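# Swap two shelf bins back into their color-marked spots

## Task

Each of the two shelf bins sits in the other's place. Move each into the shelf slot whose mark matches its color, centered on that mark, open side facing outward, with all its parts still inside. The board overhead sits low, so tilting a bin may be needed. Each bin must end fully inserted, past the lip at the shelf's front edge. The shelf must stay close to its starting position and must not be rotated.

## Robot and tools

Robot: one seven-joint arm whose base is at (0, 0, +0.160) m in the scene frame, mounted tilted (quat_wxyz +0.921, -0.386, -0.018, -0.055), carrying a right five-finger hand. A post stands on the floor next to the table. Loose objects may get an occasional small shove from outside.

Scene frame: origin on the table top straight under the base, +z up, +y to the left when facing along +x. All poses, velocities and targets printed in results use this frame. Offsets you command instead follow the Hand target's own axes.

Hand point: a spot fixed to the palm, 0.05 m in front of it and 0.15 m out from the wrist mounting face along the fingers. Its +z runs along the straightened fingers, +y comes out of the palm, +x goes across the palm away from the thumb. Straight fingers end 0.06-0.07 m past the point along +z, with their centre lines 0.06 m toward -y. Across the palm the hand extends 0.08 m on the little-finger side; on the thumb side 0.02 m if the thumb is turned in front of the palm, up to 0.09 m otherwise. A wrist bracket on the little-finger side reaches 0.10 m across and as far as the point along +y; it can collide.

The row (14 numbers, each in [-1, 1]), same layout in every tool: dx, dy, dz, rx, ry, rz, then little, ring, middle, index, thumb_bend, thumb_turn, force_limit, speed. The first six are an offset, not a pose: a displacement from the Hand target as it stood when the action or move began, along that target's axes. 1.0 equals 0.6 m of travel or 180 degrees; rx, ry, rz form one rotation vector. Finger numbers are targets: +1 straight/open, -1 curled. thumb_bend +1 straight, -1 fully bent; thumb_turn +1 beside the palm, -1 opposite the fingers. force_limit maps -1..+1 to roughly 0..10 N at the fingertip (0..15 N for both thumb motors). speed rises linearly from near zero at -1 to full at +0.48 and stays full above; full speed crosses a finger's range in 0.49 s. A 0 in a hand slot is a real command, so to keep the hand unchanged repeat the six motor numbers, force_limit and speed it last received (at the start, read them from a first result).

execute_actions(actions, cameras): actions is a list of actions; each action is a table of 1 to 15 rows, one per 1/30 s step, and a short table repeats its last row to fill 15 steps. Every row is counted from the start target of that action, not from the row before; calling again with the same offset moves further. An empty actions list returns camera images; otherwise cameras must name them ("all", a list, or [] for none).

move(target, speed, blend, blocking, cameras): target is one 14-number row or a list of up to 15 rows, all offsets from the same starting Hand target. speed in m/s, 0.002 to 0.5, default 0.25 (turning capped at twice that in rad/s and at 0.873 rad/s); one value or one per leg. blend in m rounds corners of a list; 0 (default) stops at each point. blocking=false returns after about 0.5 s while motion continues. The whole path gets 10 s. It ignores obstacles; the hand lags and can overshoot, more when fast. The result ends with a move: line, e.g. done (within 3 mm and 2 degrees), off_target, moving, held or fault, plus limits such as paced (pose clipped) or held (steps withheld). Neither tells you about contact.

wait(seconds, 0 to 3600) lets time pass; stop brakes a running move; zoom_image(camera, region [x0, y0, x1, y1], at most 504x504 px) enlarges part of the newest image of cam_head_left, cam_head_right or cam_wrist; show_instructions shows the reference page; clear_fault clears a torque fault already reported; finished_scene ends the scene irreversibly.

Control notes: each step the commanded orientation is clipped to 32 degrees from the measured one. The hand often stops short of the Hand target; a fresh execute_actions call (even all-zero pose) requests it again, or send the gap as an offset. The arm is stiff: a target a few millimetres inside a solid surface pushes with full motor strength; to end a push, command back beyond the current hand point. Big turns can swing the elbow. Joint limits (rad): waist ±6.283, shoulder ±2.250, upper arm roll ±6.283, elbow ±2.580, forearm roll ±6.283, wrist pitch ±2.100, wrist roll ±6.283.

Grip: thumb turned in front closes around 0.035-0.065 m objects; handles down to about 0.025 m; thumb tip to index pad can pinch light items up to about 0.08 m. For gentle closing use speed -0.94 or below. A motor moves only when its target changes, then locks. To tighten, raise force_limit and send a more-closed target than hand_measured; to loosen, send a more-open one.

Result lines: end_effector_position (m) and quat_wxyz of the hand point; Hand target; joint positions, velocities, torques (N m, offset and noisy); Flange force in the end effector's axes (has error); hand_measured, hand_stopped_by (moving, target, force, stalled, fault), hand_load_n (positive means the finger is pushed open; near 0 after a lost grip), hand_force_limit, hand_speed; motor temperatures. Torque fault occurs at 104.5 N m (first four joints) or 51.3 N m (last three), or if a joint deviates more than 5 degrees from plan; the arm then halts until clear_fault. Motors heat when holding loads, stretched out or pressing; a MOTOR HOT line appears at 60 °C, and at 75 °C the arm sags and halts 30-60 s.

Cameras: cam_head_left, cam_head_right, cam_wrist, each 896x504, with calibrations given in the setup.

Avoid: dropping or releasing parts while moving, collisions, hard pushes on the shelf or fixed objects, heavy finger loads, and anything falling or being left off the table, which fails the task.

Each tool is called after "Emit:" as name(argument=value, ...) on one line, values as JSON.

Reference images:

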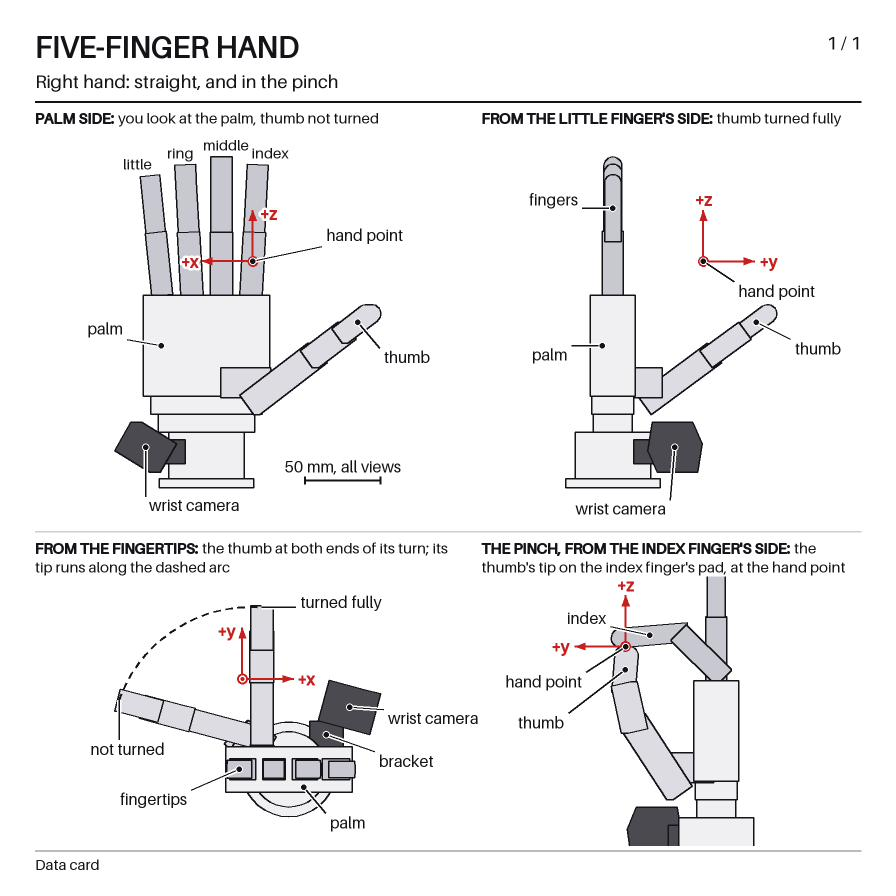

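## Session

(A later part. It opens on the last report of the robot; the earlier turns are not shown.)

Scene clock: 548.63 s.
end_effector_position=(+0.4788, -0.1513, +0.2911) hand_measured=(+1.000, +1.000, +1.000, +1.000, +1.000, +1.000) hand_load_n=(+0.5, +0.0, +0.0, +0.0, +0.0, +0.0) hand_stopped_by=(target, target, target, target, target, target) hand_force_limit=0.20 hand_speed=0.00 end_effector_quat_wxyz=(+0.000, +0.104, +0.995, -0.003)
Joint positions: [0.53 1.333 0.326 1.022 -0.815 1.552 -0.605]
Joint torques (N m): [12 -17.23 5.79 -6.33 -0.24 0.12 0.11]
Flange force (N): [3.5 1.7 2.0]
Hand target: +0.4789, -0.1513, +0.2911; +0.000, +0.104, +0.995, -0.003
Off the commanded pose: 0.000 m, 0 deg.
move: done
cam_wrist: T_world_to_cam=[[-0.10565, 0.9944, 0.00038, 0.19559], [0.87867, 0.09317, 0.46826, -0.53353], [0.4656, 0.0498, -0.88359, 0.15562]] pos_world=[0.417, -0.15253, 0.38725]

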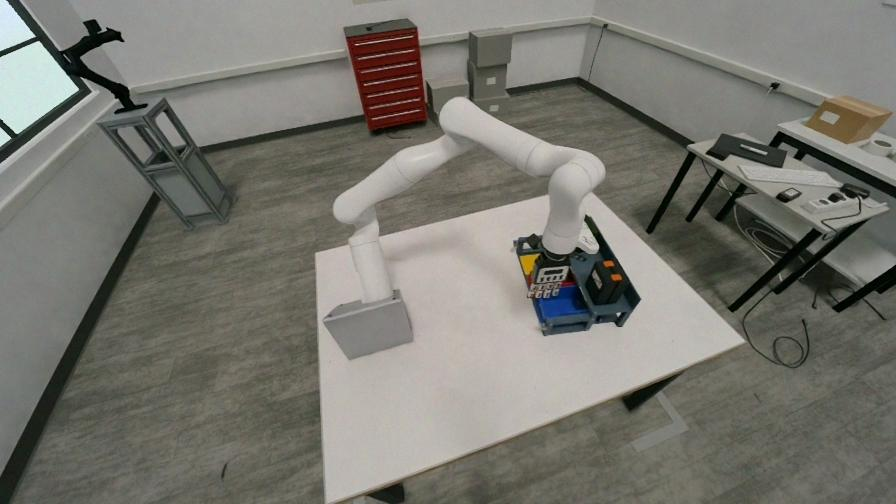

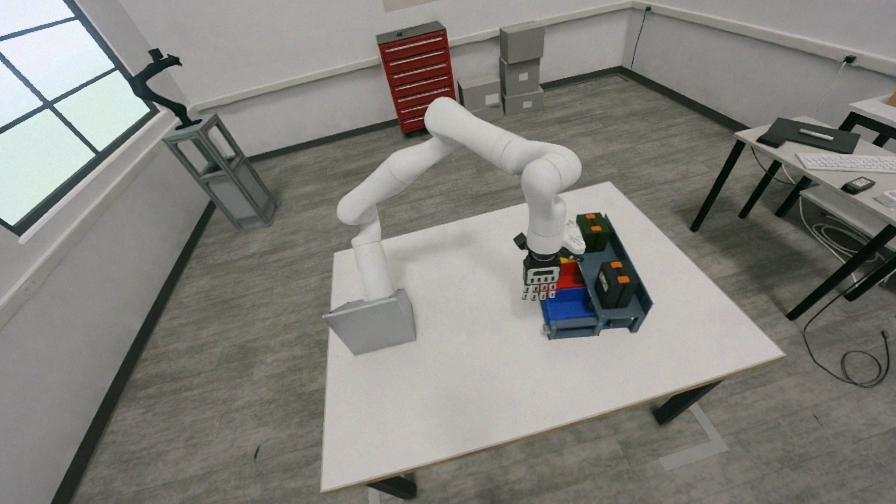

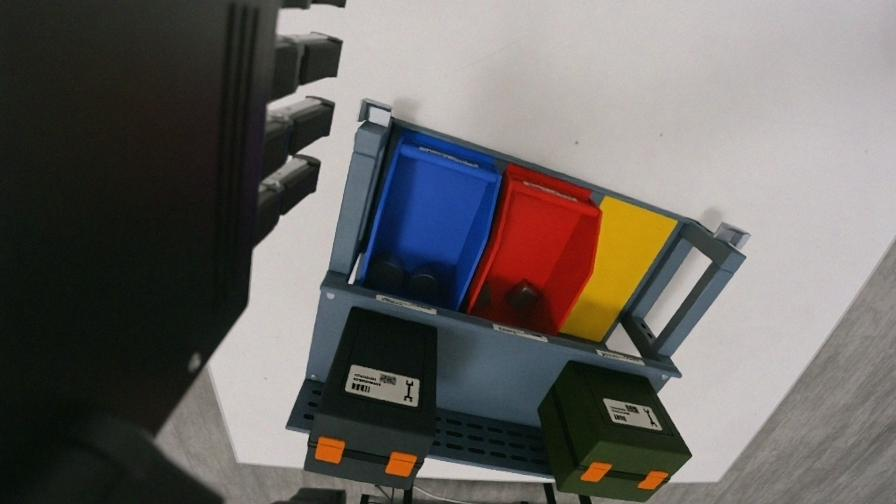

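Emit:
zoom_image(camera="cam_wrist", region=[380, 110, 510, 190])

Emit:
zoom_image(camera="cam_wrist", region=[490, 140, 620, 220])

Scaled by 3.877 from the camera's image (finer frame: 1280x720).

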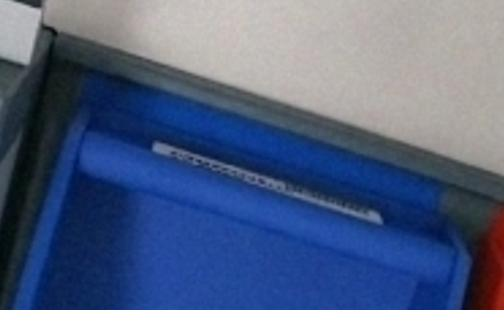

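Scaled by 3.877 from the camera's image (finer frame: 1280x720).

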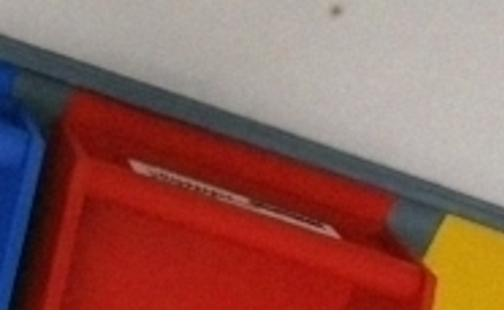

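Emit:
finished_scene()

The scene is finished: the task was done.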